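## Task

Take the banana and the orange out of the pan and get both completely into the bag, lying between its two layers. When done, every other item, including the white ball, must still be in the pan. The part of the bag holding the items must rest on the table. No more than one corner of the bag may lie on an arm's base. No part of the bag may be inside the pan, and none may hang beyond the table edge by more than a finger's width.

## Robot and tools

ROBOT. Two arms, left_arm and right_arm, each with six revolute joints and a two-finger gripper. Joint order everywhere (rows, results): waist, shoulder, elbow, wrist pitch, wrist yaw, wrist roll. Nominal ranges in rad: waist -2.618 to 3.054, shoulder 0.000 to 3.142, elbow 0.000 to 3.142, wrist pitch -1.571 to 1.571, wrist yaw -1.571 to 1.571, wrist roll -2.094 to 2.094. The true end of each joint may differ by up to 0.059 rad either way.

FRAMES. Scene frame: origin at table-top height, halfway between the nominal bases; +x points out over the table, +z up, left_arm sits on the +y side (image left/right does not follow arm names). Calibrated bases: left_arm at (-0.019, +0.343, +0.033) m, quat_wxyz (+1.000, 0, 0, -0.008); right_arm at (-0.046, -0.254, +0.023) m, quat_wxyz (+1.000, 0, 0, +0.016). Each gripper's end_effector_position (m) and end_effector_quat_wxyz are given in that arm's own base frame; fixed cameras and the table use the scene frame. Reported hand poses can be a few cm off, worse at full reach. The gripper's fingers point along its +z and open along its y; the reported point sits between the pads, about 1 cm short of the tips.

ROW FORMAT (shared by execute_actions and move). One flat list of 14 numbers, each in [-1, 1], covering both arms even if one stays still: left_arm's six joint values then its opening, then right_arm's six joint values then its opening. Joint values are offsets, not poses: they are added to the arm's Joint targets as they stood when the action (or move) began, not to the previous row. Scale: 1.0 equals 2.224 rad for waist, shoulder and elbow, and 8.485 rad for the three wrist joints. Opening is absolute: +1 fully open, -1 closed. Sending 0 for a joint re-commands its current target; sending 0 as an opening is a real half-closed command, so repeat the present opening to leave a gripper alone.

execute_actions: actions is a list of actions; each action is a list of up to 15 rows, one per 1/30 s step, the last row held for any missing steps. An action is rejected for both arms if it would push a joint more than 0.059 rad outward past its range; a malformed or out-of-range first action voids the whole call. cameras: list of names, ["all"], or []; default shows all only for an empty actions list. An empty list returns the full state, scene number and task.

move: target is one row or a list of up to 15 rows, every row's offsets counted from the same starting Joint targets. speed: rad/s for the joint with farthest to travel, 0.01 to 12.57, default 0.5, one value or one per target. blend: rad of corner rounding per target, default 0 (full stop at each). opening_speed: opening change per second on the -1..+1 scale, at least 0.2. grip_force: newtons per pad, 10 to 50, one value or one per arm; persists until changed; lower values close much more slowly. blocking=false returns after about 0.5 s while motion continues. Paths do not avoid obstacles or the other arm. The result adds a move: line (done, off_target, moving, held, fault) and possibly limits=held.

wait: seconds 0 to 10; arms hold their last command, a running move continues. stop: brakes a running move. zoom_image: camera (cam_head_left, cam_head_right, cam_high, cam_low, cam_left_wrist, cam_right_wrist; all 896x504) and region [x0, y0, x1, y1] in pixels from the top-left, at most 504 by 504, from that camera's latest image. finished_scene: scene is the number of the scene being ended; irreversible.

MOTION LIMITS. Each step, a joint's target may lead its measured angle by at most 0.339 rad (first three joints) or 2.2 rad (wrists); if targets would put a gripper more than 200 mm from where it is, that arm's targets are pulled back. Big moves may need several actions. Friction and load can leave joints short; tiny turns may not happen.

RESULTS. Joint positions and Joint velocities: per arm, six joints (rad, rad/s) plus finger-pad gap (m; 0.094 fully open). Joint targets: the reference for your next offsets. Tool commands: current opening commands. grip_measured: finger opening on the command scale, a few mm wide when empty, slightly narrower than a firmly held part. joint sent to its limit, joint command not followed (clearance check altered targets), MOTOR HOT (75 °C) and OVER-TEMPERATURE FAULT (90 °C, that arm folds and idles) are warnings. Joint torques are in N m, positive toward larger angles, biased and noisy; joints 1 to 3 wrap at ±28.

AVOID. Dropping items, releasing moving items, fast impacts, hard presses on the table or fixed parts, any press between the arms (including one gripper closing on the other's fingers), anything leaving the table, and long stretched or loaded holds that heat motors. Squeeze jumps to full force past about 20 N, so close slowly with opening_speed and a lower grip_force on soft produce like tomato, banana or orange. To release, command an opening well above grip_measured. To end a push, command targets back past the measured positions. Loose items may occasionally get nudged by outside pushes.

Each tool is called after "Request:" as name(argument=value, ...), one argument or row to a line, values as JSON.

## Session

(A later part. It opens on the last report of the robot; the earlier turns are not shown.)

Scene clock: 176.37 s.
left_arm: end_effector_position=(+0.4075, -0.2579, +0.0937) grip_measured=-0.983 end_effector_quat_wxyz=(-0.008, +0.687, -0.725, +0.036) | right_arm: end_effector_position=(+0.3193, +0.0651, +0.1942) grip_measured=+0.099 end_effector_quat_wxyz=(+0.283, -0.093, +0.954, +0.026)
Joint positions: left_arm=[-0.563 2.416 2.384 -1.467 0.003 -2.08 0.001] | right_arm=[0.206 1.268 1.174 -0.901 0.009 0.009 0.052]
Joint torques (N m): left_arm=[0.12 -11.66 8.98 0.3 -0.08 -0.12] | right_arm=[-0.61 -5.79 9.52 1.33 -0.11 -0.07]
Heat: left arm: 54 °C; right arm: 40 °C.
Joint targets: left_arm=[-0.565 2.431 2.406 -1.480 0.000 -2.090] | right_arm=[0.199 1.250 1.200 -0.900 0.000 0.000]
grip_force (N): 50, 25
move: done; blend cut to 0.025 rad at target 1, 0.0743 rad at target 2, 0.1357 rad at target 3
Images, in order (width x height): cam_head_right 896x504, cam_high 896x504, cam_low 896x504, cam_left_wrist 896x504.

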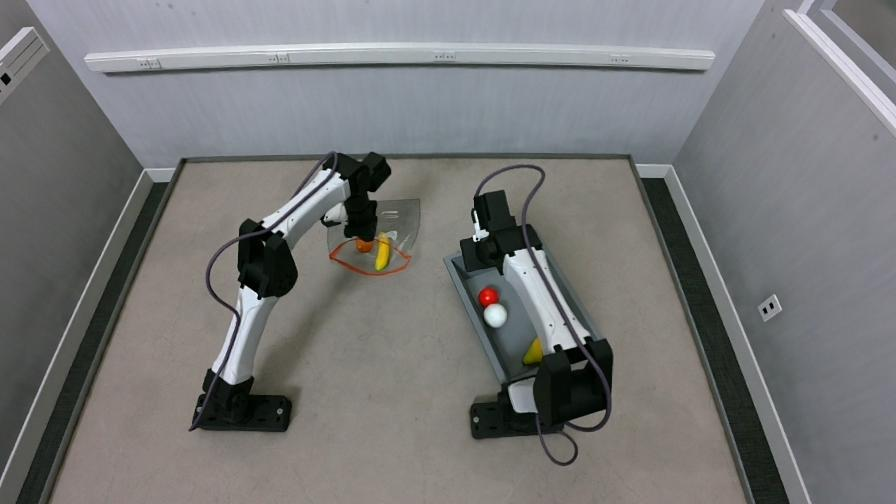

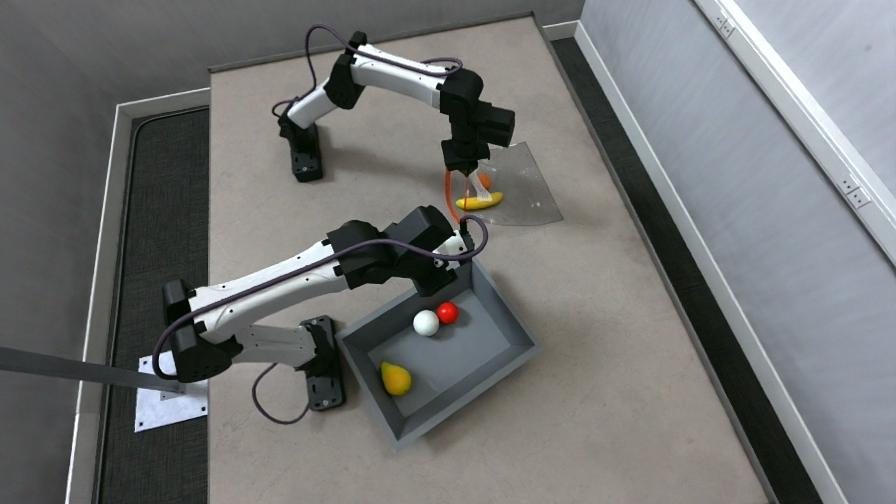

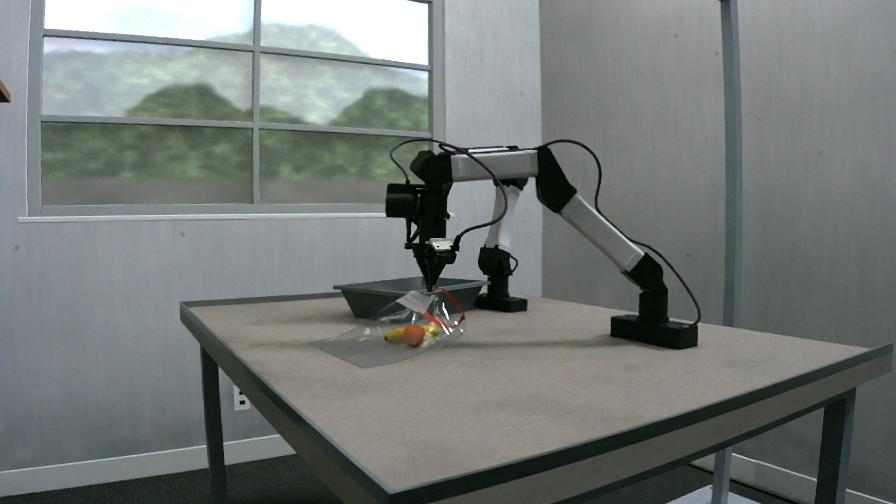

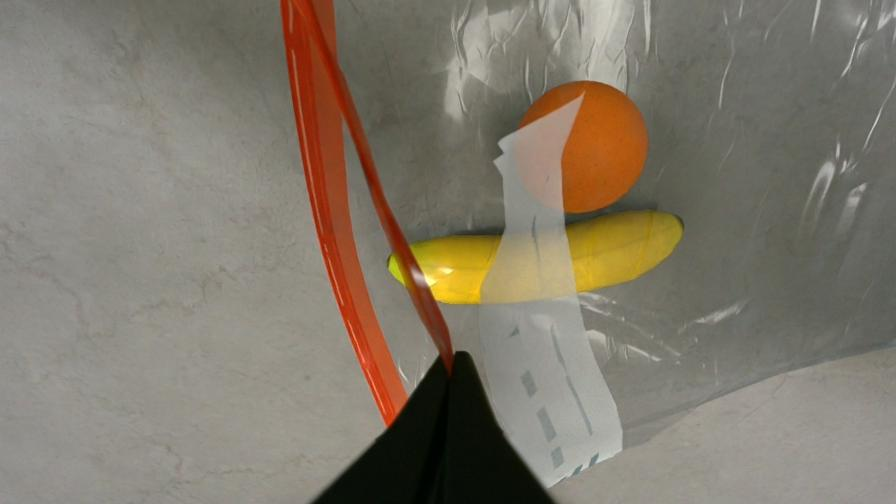

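Request:
move(
  target=[-0.0339,-0.1003,-0.3224,0.0582,0,0,-1,0,0,0,0,0,0,0.1],
  speed=0.35,
  cameras=["cam_left_wrist","cam_head_right","cam_low","cam_high"],
)

Request:
zoom_image(
  camera="cam_low",
  region=[290, 240, 510, 370],
)

Request:
zoom_image(
  camera="cam_head_right",
  region=[280, 150, 480, 300],
)

Request:
zoom_image(
  camera="cam_high",
  region=[410, 130, 590, 260],
)

Scene clock: 179.77 s.
left_arm: end_effector_position=(+0.3476, -0.2558, -0.0058) grip_measured=-0.983 end_effector_quat_wxyz=(+0.001, -0.662, +0.749, -0.012) | right_arm: end_effector_position=(+0.3192, +0.0651, +0.1941) grip_measured=+0.099 end_effector_quat_wxyz=(+0.283, -0.093, +0.954, +0.026)
Joint positions: left_arm=[-0.633 2.248 1.698 -0.997 0.003 -2.08 0.001] | right_arm=[0.206 1.268 1.174 -0.901 0.009 0.008 0.052]
Joint torques (N m): left_arm=[-0.28 -14.71 5.72 0.44 -0.09 -0.11] | right_arm=[-0.62 -5.81 9.54 1.32 -0.11 -0.05]
Heat: left arm: 55 °C; right arm: 40 °C.
Joint targets: left_arm=[-0.640 2.208 1.688 -0.986 0.000 -2.090] | right_arm=[0.199 1.250 1.200 -0.900 0.000 0.001]
grip_force (N): 50, 25
move: off_target (left_arm); left_arm: the shoulder is farthest, 0.041 rad from its target
Images, in order (width x height): cam_head_right 896x504, cam_high 896x504, cam_low 896x504, cam_left_wrist 896x504.

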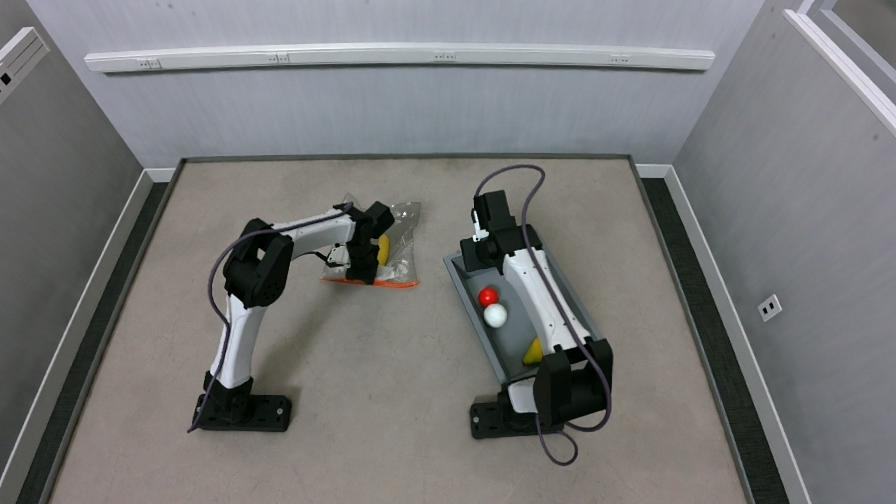

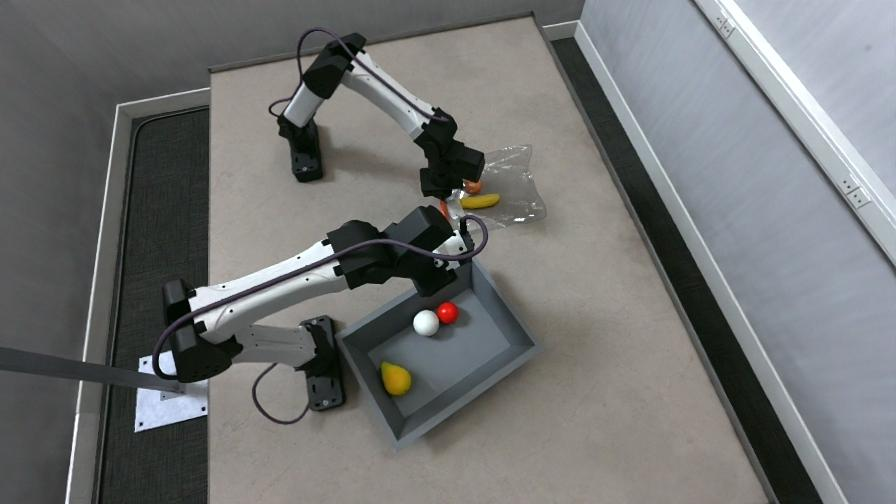

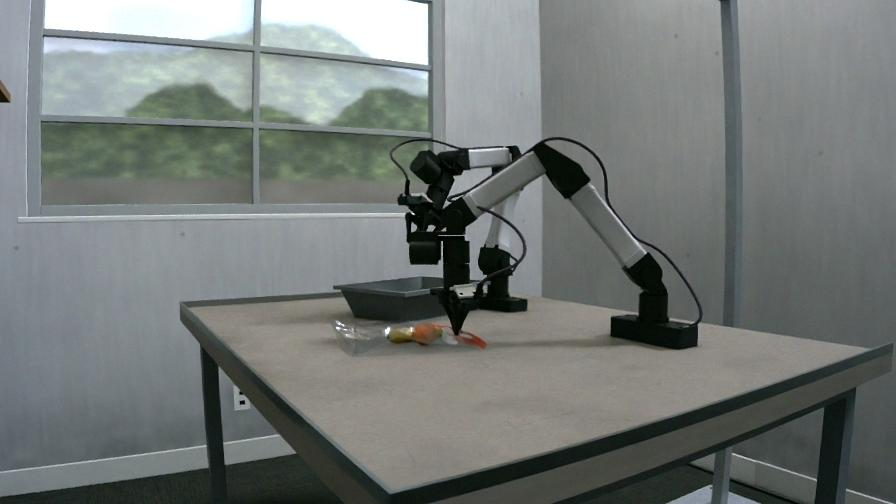

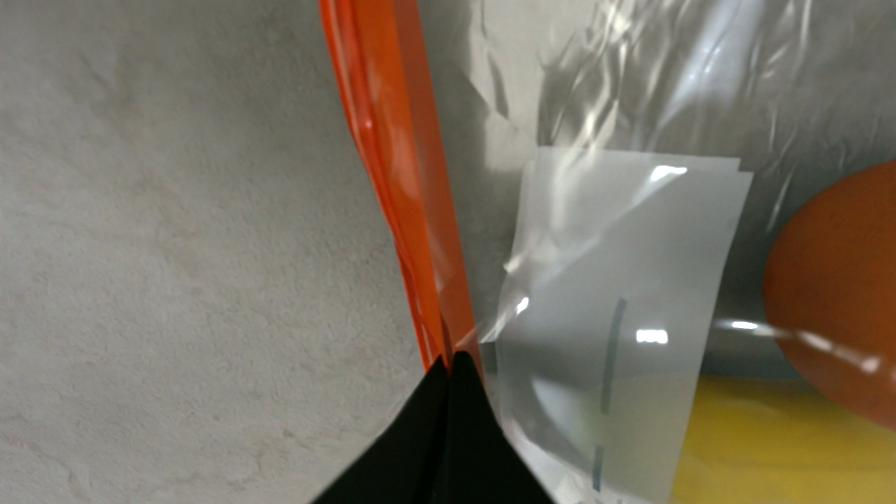

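Scaled by 2.291 from the camera's 896x504 image, which has a finer 1280x720 frame.

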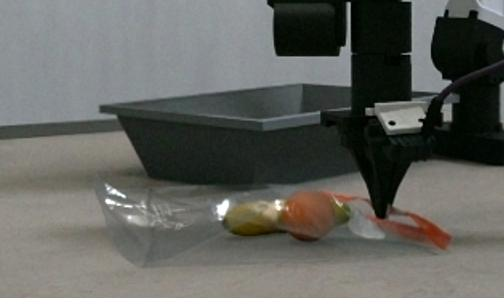

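Scaled by 2.520 from the camera's 896x504 image, which has a finer 1280x720 frame.

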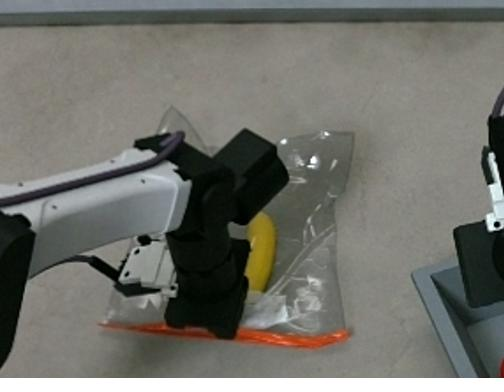

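Scaled by 2.800 from the camera's 896x504 image, which has a finer 1280x720 frame.

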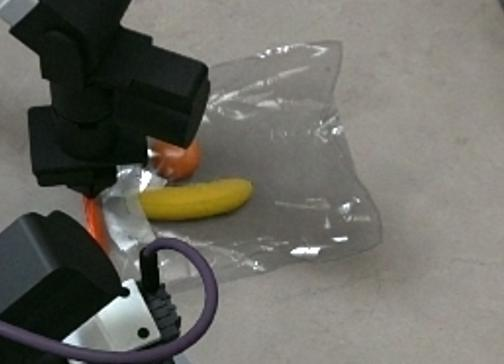

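Request:
move(
  target=[
    [0,0,0,0,0,0,-0.5,0,0,0,0,0,0,0.1],
    [0,-0.0292,0.1084,-0.0342,0,0,-0.5,0,0,0,0,0,0,0.1],
    [0.1079,-0.388,-0.1156,-0.0352,0,0.2463,-0.5,0,0,0,0,0,0,0.1],
  ],
  speed=[0.3,0.3,1.0],
  blend=[0,0.1,0],
  opening_speed=0.8,
  cameras=["all"],
)

Request:
zoom_image(
  camera="cam_low",
  region=[290, 240, 510, 370],
)

Request:
zoom_image(
  camera="cam_head_right",
  region=[280, 150, 480, 300],
)

Request:
zoom_image(
  camera="cam_high",
  region=[410, 130, 590, 260],
)

Scene clock: 185.00 s.
left_arm: end_effector_position=(+0.2709, -0.1171, +0.2218) grip_measured=-0.502 end_effector_quat_wxyz=(+0.184, +0.193, +0.963, -0.040) | right_arm: end_effector_position=(+0.3192, +0.0651, +0.1941) grip_measured=+0.099 end_effector_quat_wxyz=(+0.283, -0.093, +0.954, +0.026)
Joint positions: left_arm=[-0.406 1.357 1.442 -1.276 0.003 -0.012 0.023] | right_arm=[0.206 1.268 1.174 -0.901 0.009 0.008 0.052]
Joint torques (N m): left_arm=[0.7 -5.49 6.34 1.16 -0.01 0.06] | right_arm=[-0.64 -5.79 9.52 1.32 -0.11 -0.04]
Heat: left arm: 53 °C; right arm: 39 °C.
Joint targets: left_arm=[-0.400 1.345 1.431 -1.285 0.000 0.000] | right_arm=[0.199 1.250 1.200 -0.900 0.000 0.001]
grip_force (N): 50, 25
move: done

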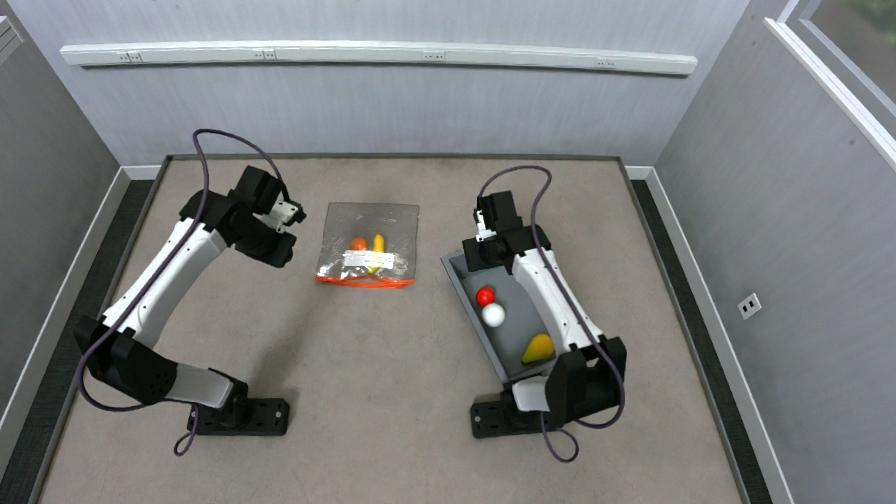

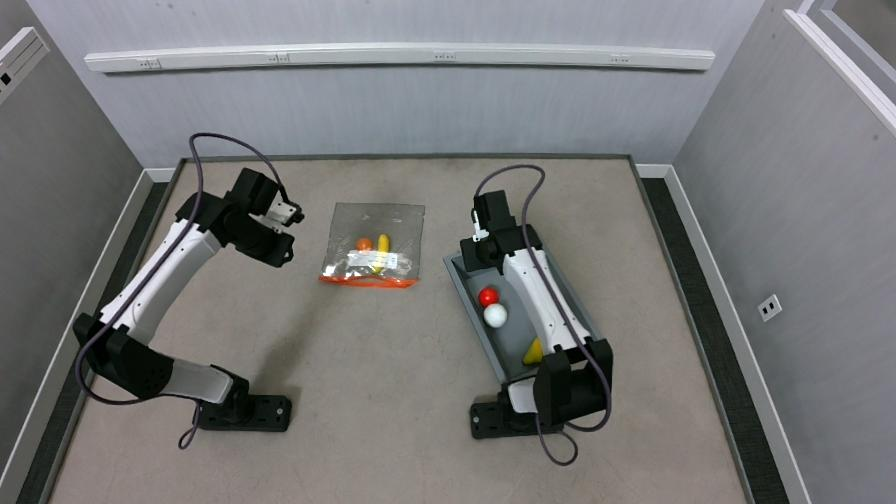

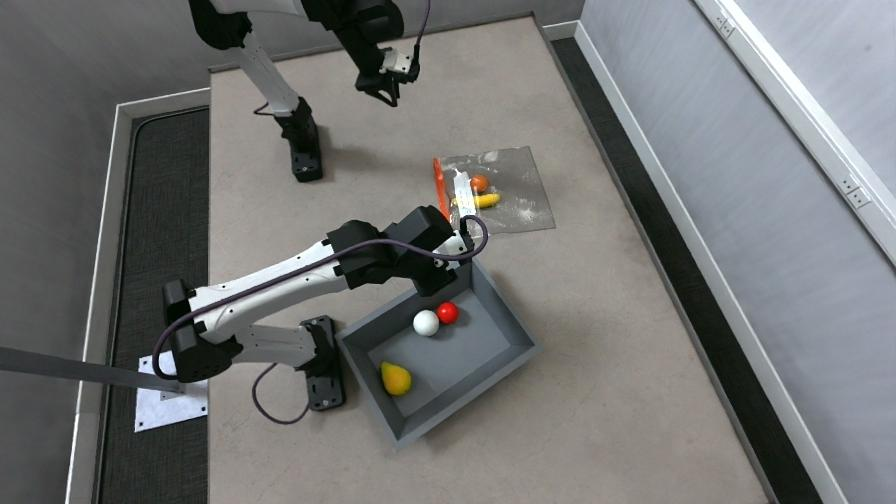

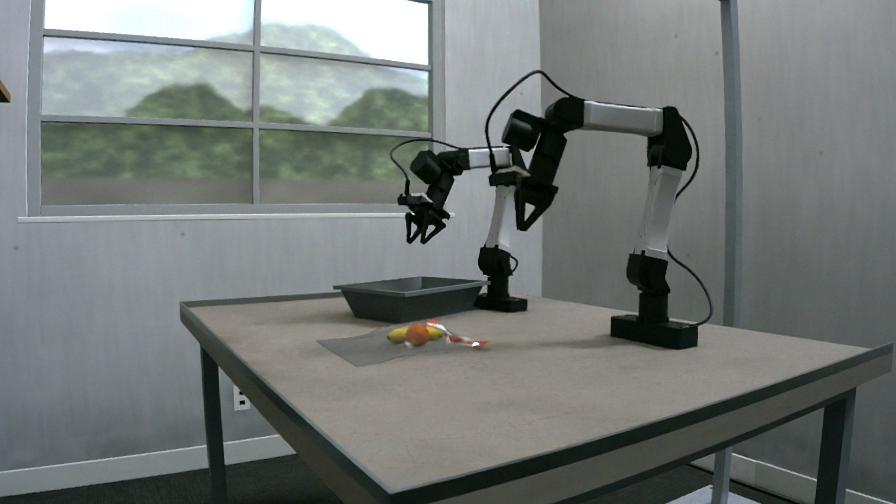

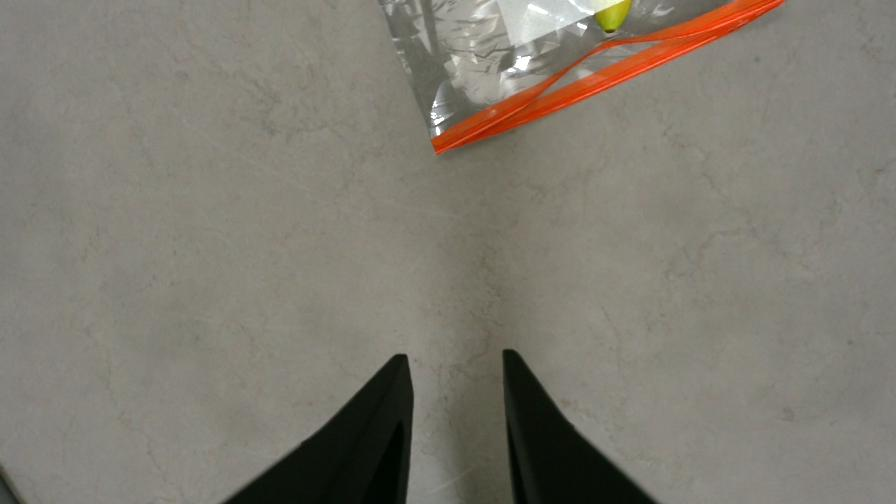

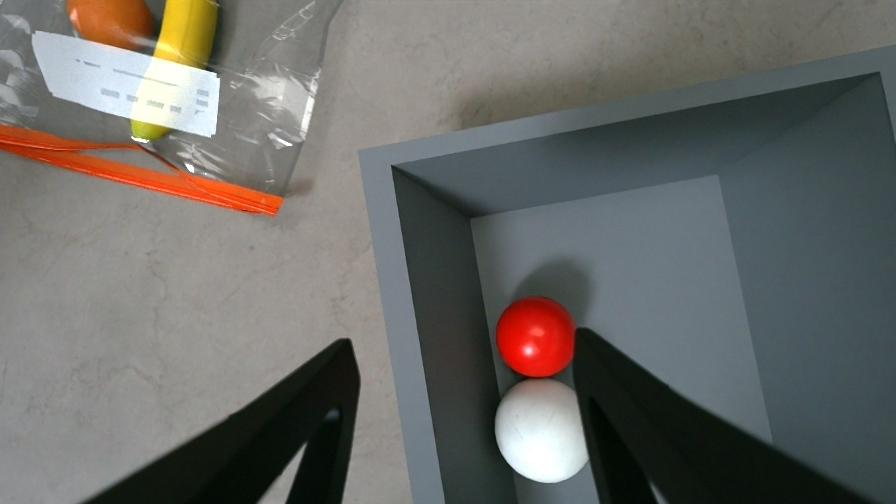

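Scaled by 2.291 from the camera's 896x504 image, which has a finer 1280x720 frame.

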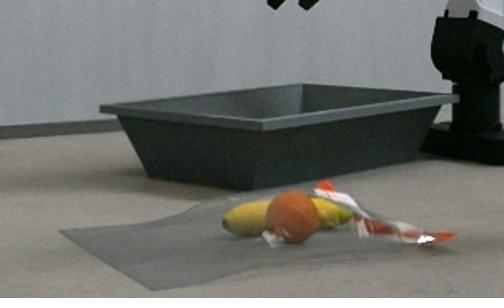

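Scaled by 2.520 from the camera's 896x504 image, which has a finer 1280x720 frame.

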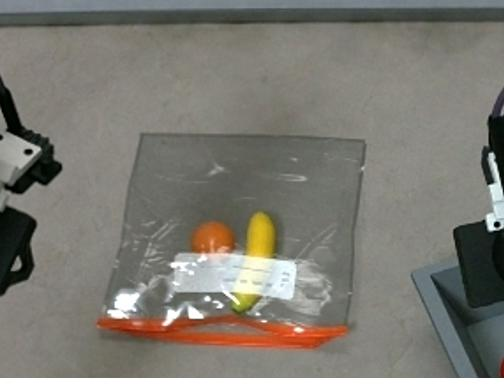

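Scaled by 2.800 from the camera's 896x504 image, which has a finer 1280x720 frame.

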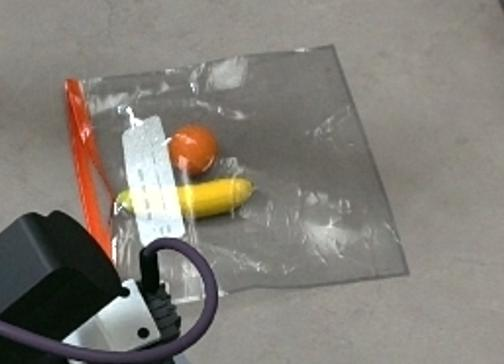

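Request:
zoom_image(
  camera="cam_left_wrist",
  region=[480, 0, 760, 150],
)

Request:
zoom_image(
  camera="cam_right_wrist",
  region=[0, 0, 340, 230],
)

Scaled by 1.800 from the camera's 896x504 image, which has a finer 1280x720 frame.

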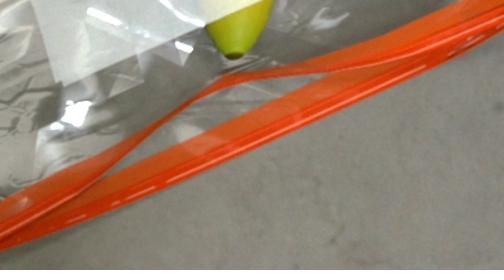

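Scaled by 1.482 from the camera's 896x504 image, which has a finer 1280x720 frame.

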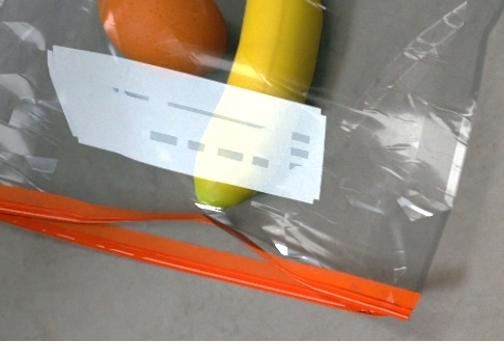

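Request:
wait(
  seconds=0.5,
  cameras=["all"],
)

Request:
zoom_image(
  camera="cam_head_left",
  region=[310, 220, 420, 295],
)

Request:
zoom_image(
  camera="cam_left_wrist",
  region=[560, 0, 700, 80],
)

Request:
zoom_image(
  camera="cam_low",
  region=[390, 310, 500, 360],
)

Request:
zoom_image(
  camera="cam_high",
  region=[425, 180, 485, 225],
)

Scene clock: 186.67 s.
left_arm: end_effector_position=(+0.2709, -0.1171, +0.2218) grip_measured=-0.502 end_effector_quat_wxyz=(+0.184, +0.193, +0.963, -0.040) | right_arm: end_effector_position=(+0.3192, +0.0651, +0.1941) grip_measured=+0.099 end_effector_quat_wxyz=(+0.283, -0.093, +0.954, +0.026)
Joint positions: left_arm=[-0.406 1.357 1.442 -1.276 0.003 -0.011 0.023] | right_arm=[0.206 1.268 1.174 -0.901 0.009 0.008 0.052]
Joint torques (N m): left_arm=[0.7 -5.52 6.31 1.17 0 0.06] | right_arm=[-0.62 -5.82 9.52 1.32 -0.11 -0.04]
Heat: left arm: 52 °C; right arm: 39 °C.
Joint targets: left_arm=[-0.400 1.345 1.431 -1.285 0.000 0.000] | right_arm=[0.199 1.250 1.200 -0.900 0.000 0.001]
Tool commands: left_gripper/opening=-0.5 right_gripper/opening=+0.1
grip_force (N): 50, 25
wait: 0.50 s; at rest from the start

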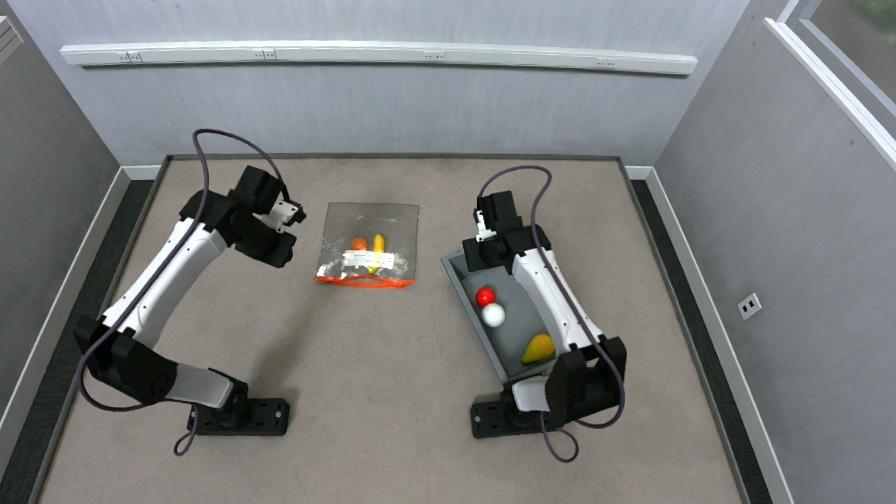

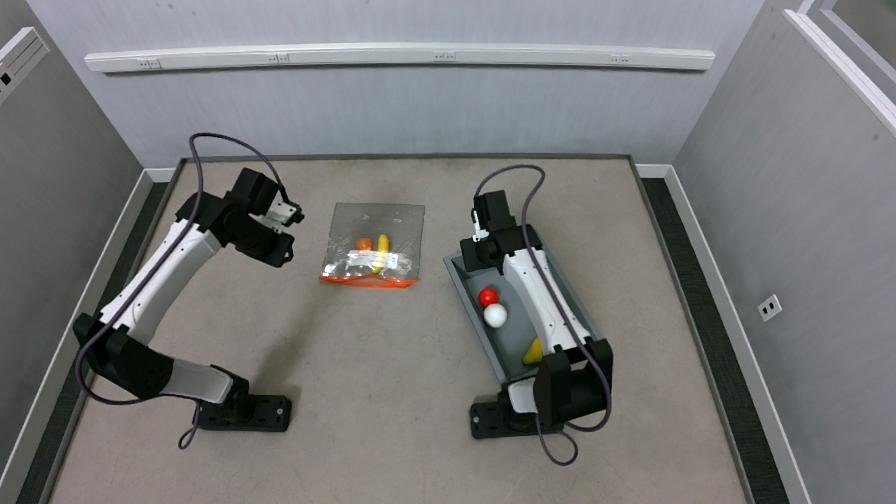

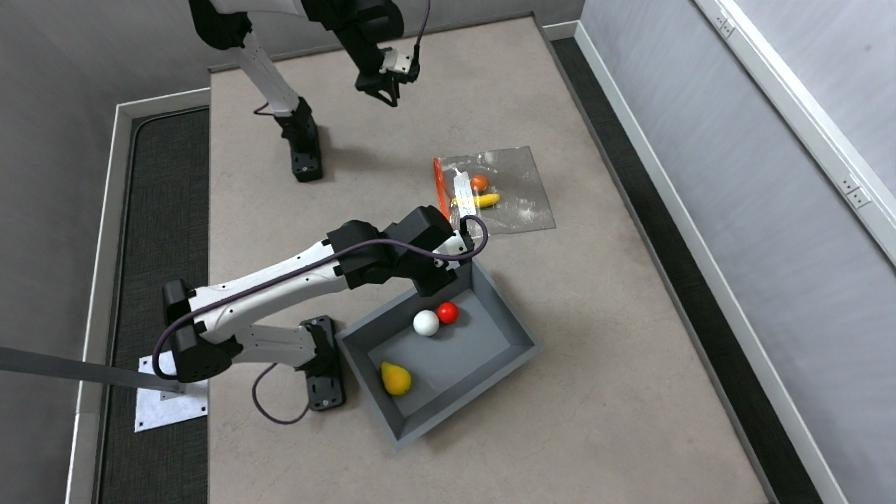

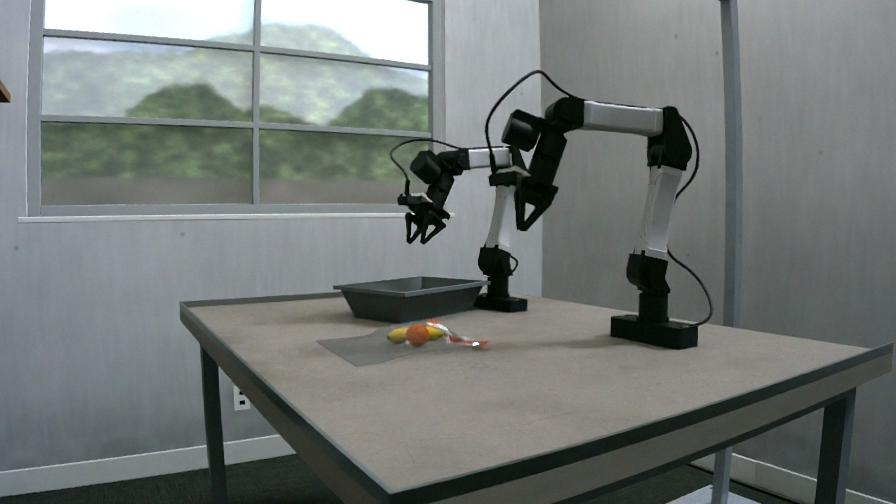

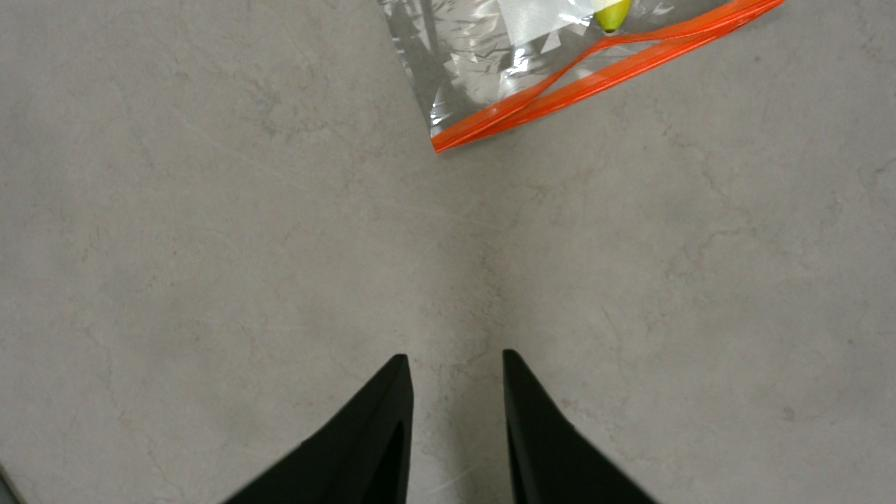

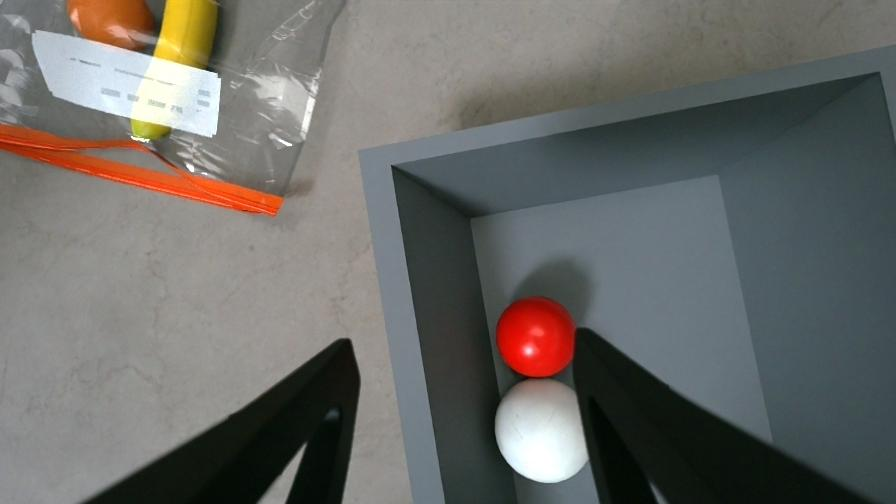

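Scaled by 4.582 from the camera's 896x504 image, which has a finer 1280x720 frame.

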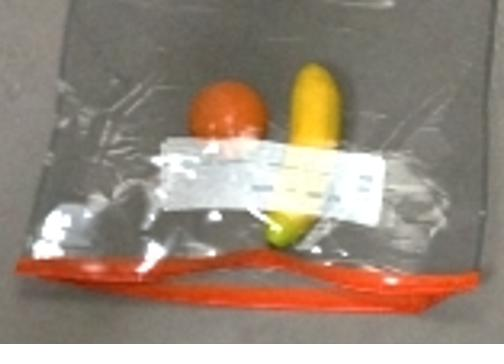

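Scaled by 3.600 from the camera's 896x504 image, which has a finer 1280x720 frame.

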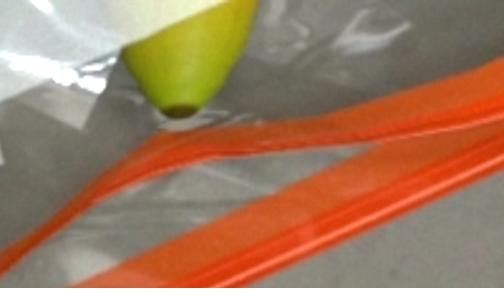

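Scaled by 4.582 from the camera's 896x504 image, which has a finer 1280x720 frame.

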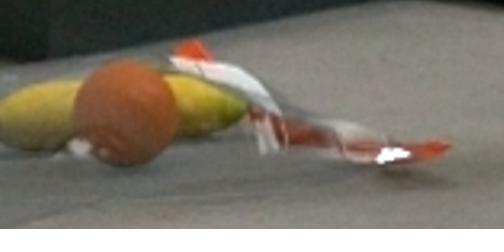

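Scaled by 8.400 from the camera's 896x504 image, which has a finer 1280x720 frame.

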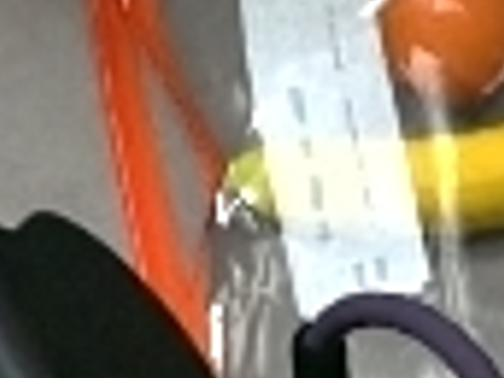

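Request:
move(
  target=[
    [-0.0965,0.359,0.1806,0.0066,0,-0.2457,-0.55,0,0,0,0,0,0,0.1],
    [-0.0965,0.3939,0.0845,0.04,0,-0.2457,-0.55,0,0,0,0,0,0,0.1],
  ],
  speed=[1.2,0.35],
  blend=[0.05,0],
  cameras=["cam_left_wrist","cam_low","cam_high"],
)

Request:
zoom_image(
  camera="cam_low",
  region=[370, 290, 520, 370],
)

Scene clock: 192.10 s.
left_arm: end_effector_position=(+0.3466, -0.2433, -0.0058) grip_measured=-0.548 end_effector_quat_wxyz=(+0.003, -0.668, +0.744, -0.018) | right_arm: end_effector_position=(+0.3192, +0.0651, +0.1941) grip_measured=+0.099 end_effector_quat_wxyz=(+0.283, -0.093, +0.954, +0.026)
Joint positions: left_arm=[-0.611 2.206 1.627 -0.955 0.003 -2.074 0.021] | right_arm=[0.206 1.268 1.174 -0.901 0.009 0.008 0.052]
Joint torques (N m): left_arm=[-0.09 -10.07 5.85 0.49 -0.09 -0.14] | right_arm=[-0.61 -5.79 9.52 1.33 -0.11 -0.04]
Heat: left arm: 50 °C; right arm: 39 °C.
Joint targets: left_arm=[-0.615 2.222 1.619 -0.945 0.000 -2.085] | right_arm=[0.199 1.250 1.200 -0.900 0.000 0.001]
grip_force (N): 50, 25
move: done
Images, in order (width x height): cam_high 896x504, cam_low 896x504, cam_left_wrist 896x504.

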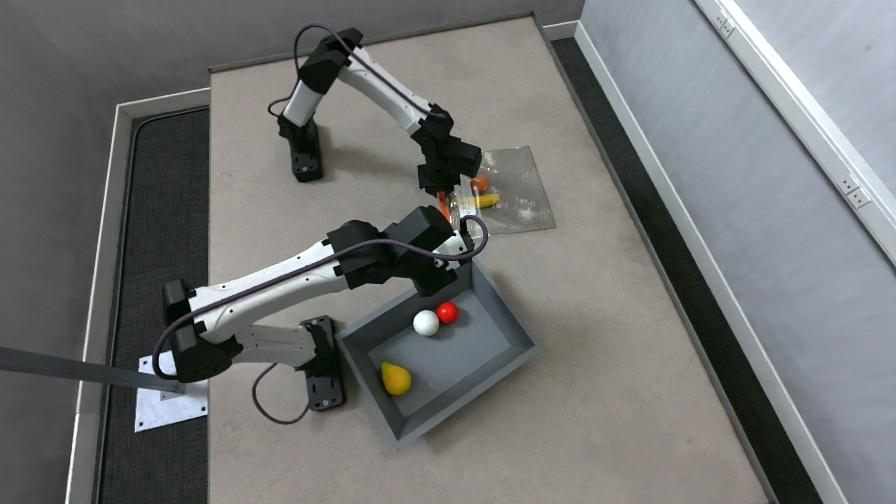

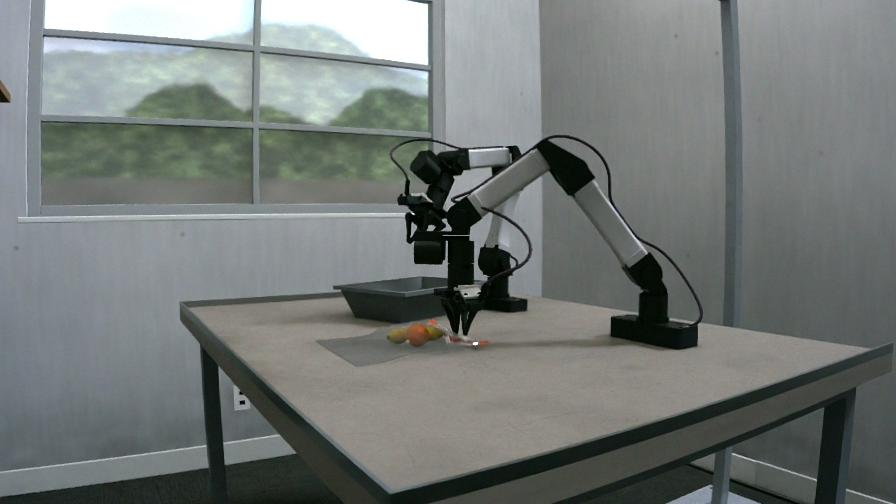

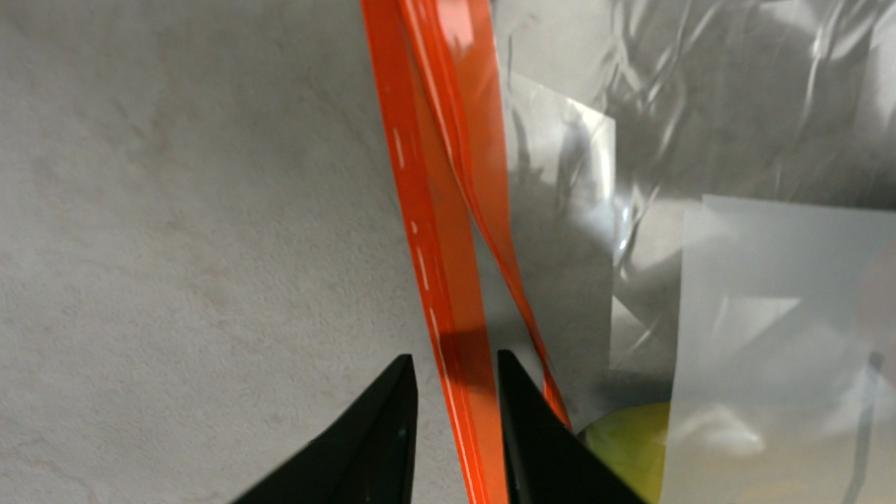

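Scaled by 3.360 from the camera's 896x504 image, which has a finer 1280x720 frame.

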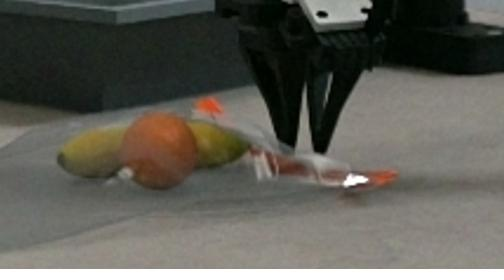

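Request:
move(
  target=[
    [0,-0.0342,0.0492,-0.0183,0,0,-0.5,0,0,0,0,0,0,0.1],
    [0.0157,-0.0045,0.0746,-0.019,0,0,-0.5,0,0,0,0,0,0,0.1],
    [0.0157,0.0202,0.031,-0.0028,0,0,-0.5,0,0,0,0,0,0,0.1],
  ],
  speed=[0.3,0.3,0.25],
  blend=[0.03,0.02,0],
  cameras=["cam_left_wrist","cam_low"],
)

Request:
zoom_image(
  camera="cam_low",
  region=[370, 290, 520, 370],
)

Scene clock: 194.80 s.
left_arm: end_effector_position=(+0.3631, -0.2392, -0.0068) grip_measured=-0.502 end_effector_quat_wxyz=(-0.003, +0.679, -0.734, +0.018) | right_arm: end_effector_position=(+0.3192, +0.0651, +0.1941) grip_measured=+0.099 end_effector_quat_wxyz=(+0.283, -0.093, +0.954, +0.026)
Joint positions: left_arm=[-0.582 2.25 1.696 -0.98 0.003 -2.074 0.023] | right_arm=[0.206 1.268 1.174 -0.901 0.009 0.008 0.052]
Joint torques (N m): left_arm=[0.32 -10.33 5.93 0.49 -0.09 -0.14] | right_arm=[-0.62 -5.82 9.54 1.32 -0.11 -0.04]
Heat: left arm: 50 °C; right arm: 38 °C.
Joint targets: left_arm=[-0.580 2.266 1.688 -0.969 0.000 -2.085] | right_arm=[0.199 1.250 1.200 -0.900 0.000 0.001]
grip_force (N): 50, 25
move: done
Images, in order (width x height): cam_low 896x504, cam_left_wrist 896x504.

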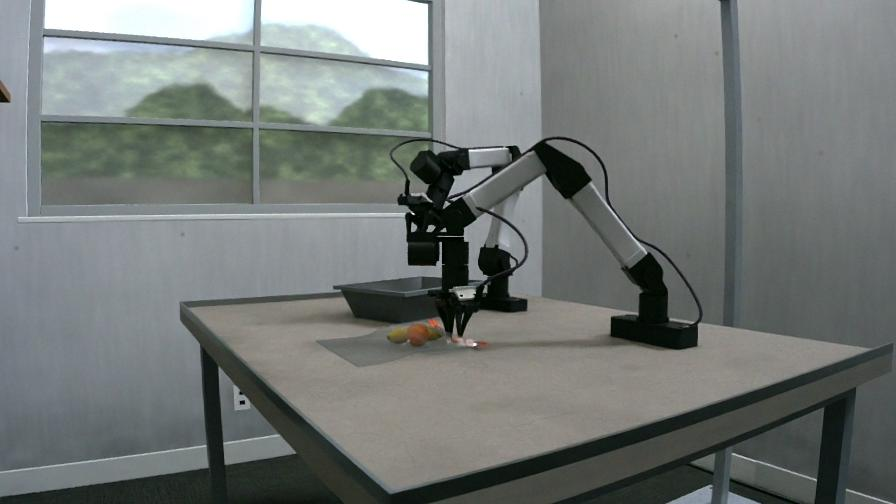

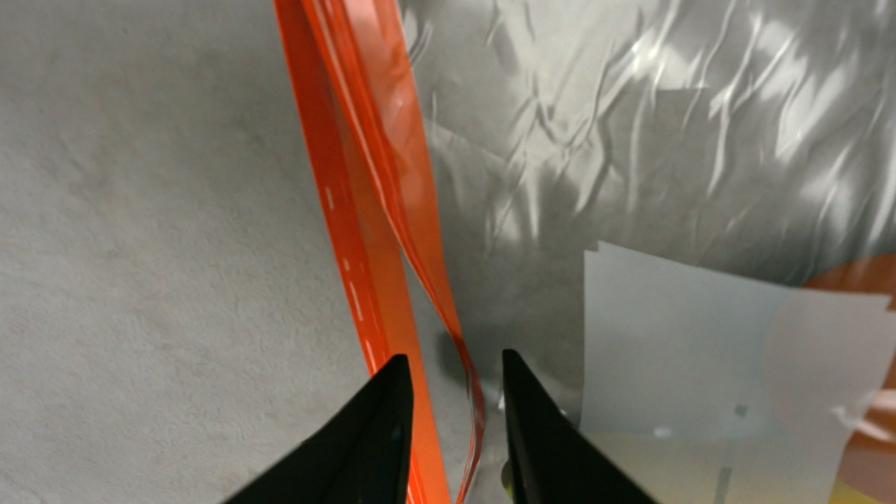

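Scaled by 3.360 from the camera's 896x504 image, which has a finer 1280x720 frame.

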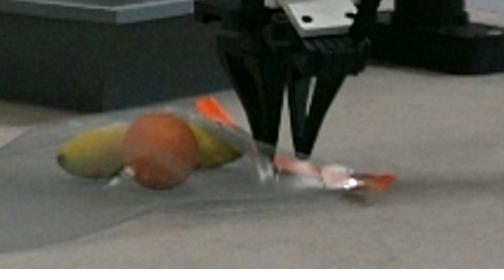

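Request:
move(
  target=[
    [0,0,0,0,0,0,-1,0,0,0,0,0,0,0.1],
    [-0.0094,-0.0495,-0.0155,-0.0042,0,0,-1,0,0,0,0,0,0,0.1],
    [-0.0188,-0.054,-0.0682,0.0071,0,0,-1,0,0,0,0,0,0,0.1],
  ],
  speed=[0.2,0.2,0.2],
  blend=[0,0.02,0],
  opening_speed=0.8,
  cameras=["cam_left_wrist","cam_low"],
)

Request:
zoom_image(
  camera="cam_low",
  region=[370, 290, 520, 370],
)

Scene clock: 197.90 s.
left_arm: end_effector_position=(+0.3332, -0.2360, -0.0145) grip_measured=-0.985 end_effector_quat_wxyz=(+0.001, -0.666, +0.746, -0.009) | right_arm: end_effector_position=(+0.3192, +0.0651, +0.1941) grip_measured=+0.099 end_effector_quat_wxyz=(+0.283, -0.093, +0.954, +0.026)
Joint positions: left_arm=[-0.615 2.179 1.545 -0.919 0.003 -2.074 0.001] | right_arm=[0.206 1.268 1.174 -0.901 0.009 0.008 0.052]
Joint torques (N m): left_arm=[-0.28 -13.42 5.59 0.42 -0.08 -0.14] | right_arm=[-0.62 -5.81 9.52 1.32 -0.11 -0.04]
Heat: left arm: 50 °C; right arm: 38 °C.
Joint targets: left_arm=[-0.622 2.146 1.537 -0.909 0.000 -2.085] | right_arm=[0.199 1.250 1.200 -0.900 0.000 0.001]
grip_force (N): 50, 25
move: done
Images, in order (width x height): cam_low 896x504, cam_left_wrist 896x504.

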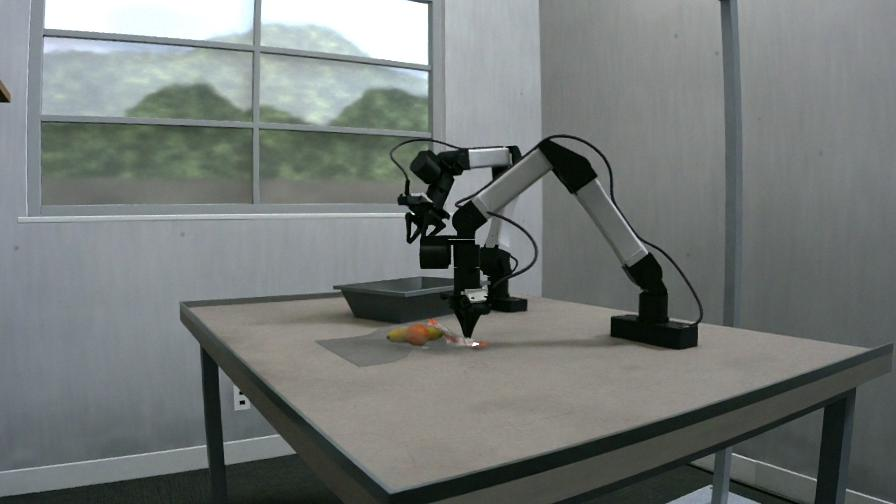

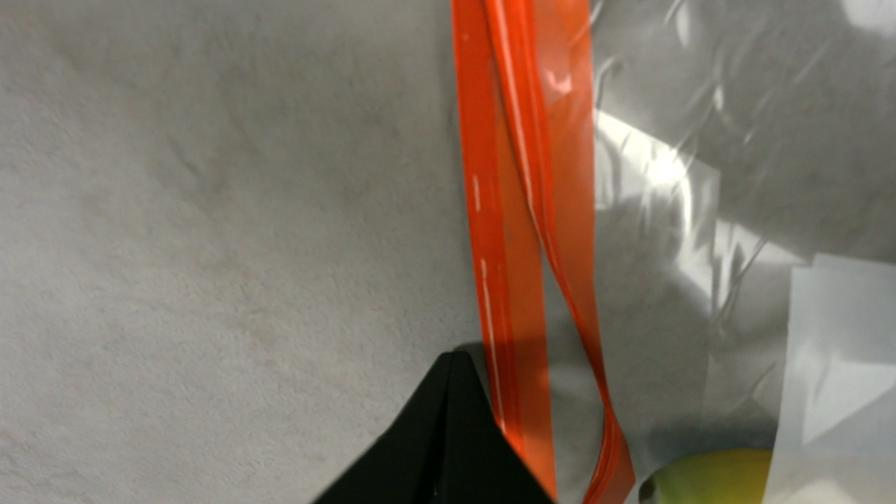

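Scaled by 3.360 from the camera's 896x504 image, which has a finer 1280x720 frame.

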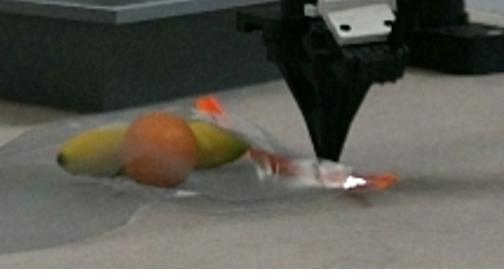

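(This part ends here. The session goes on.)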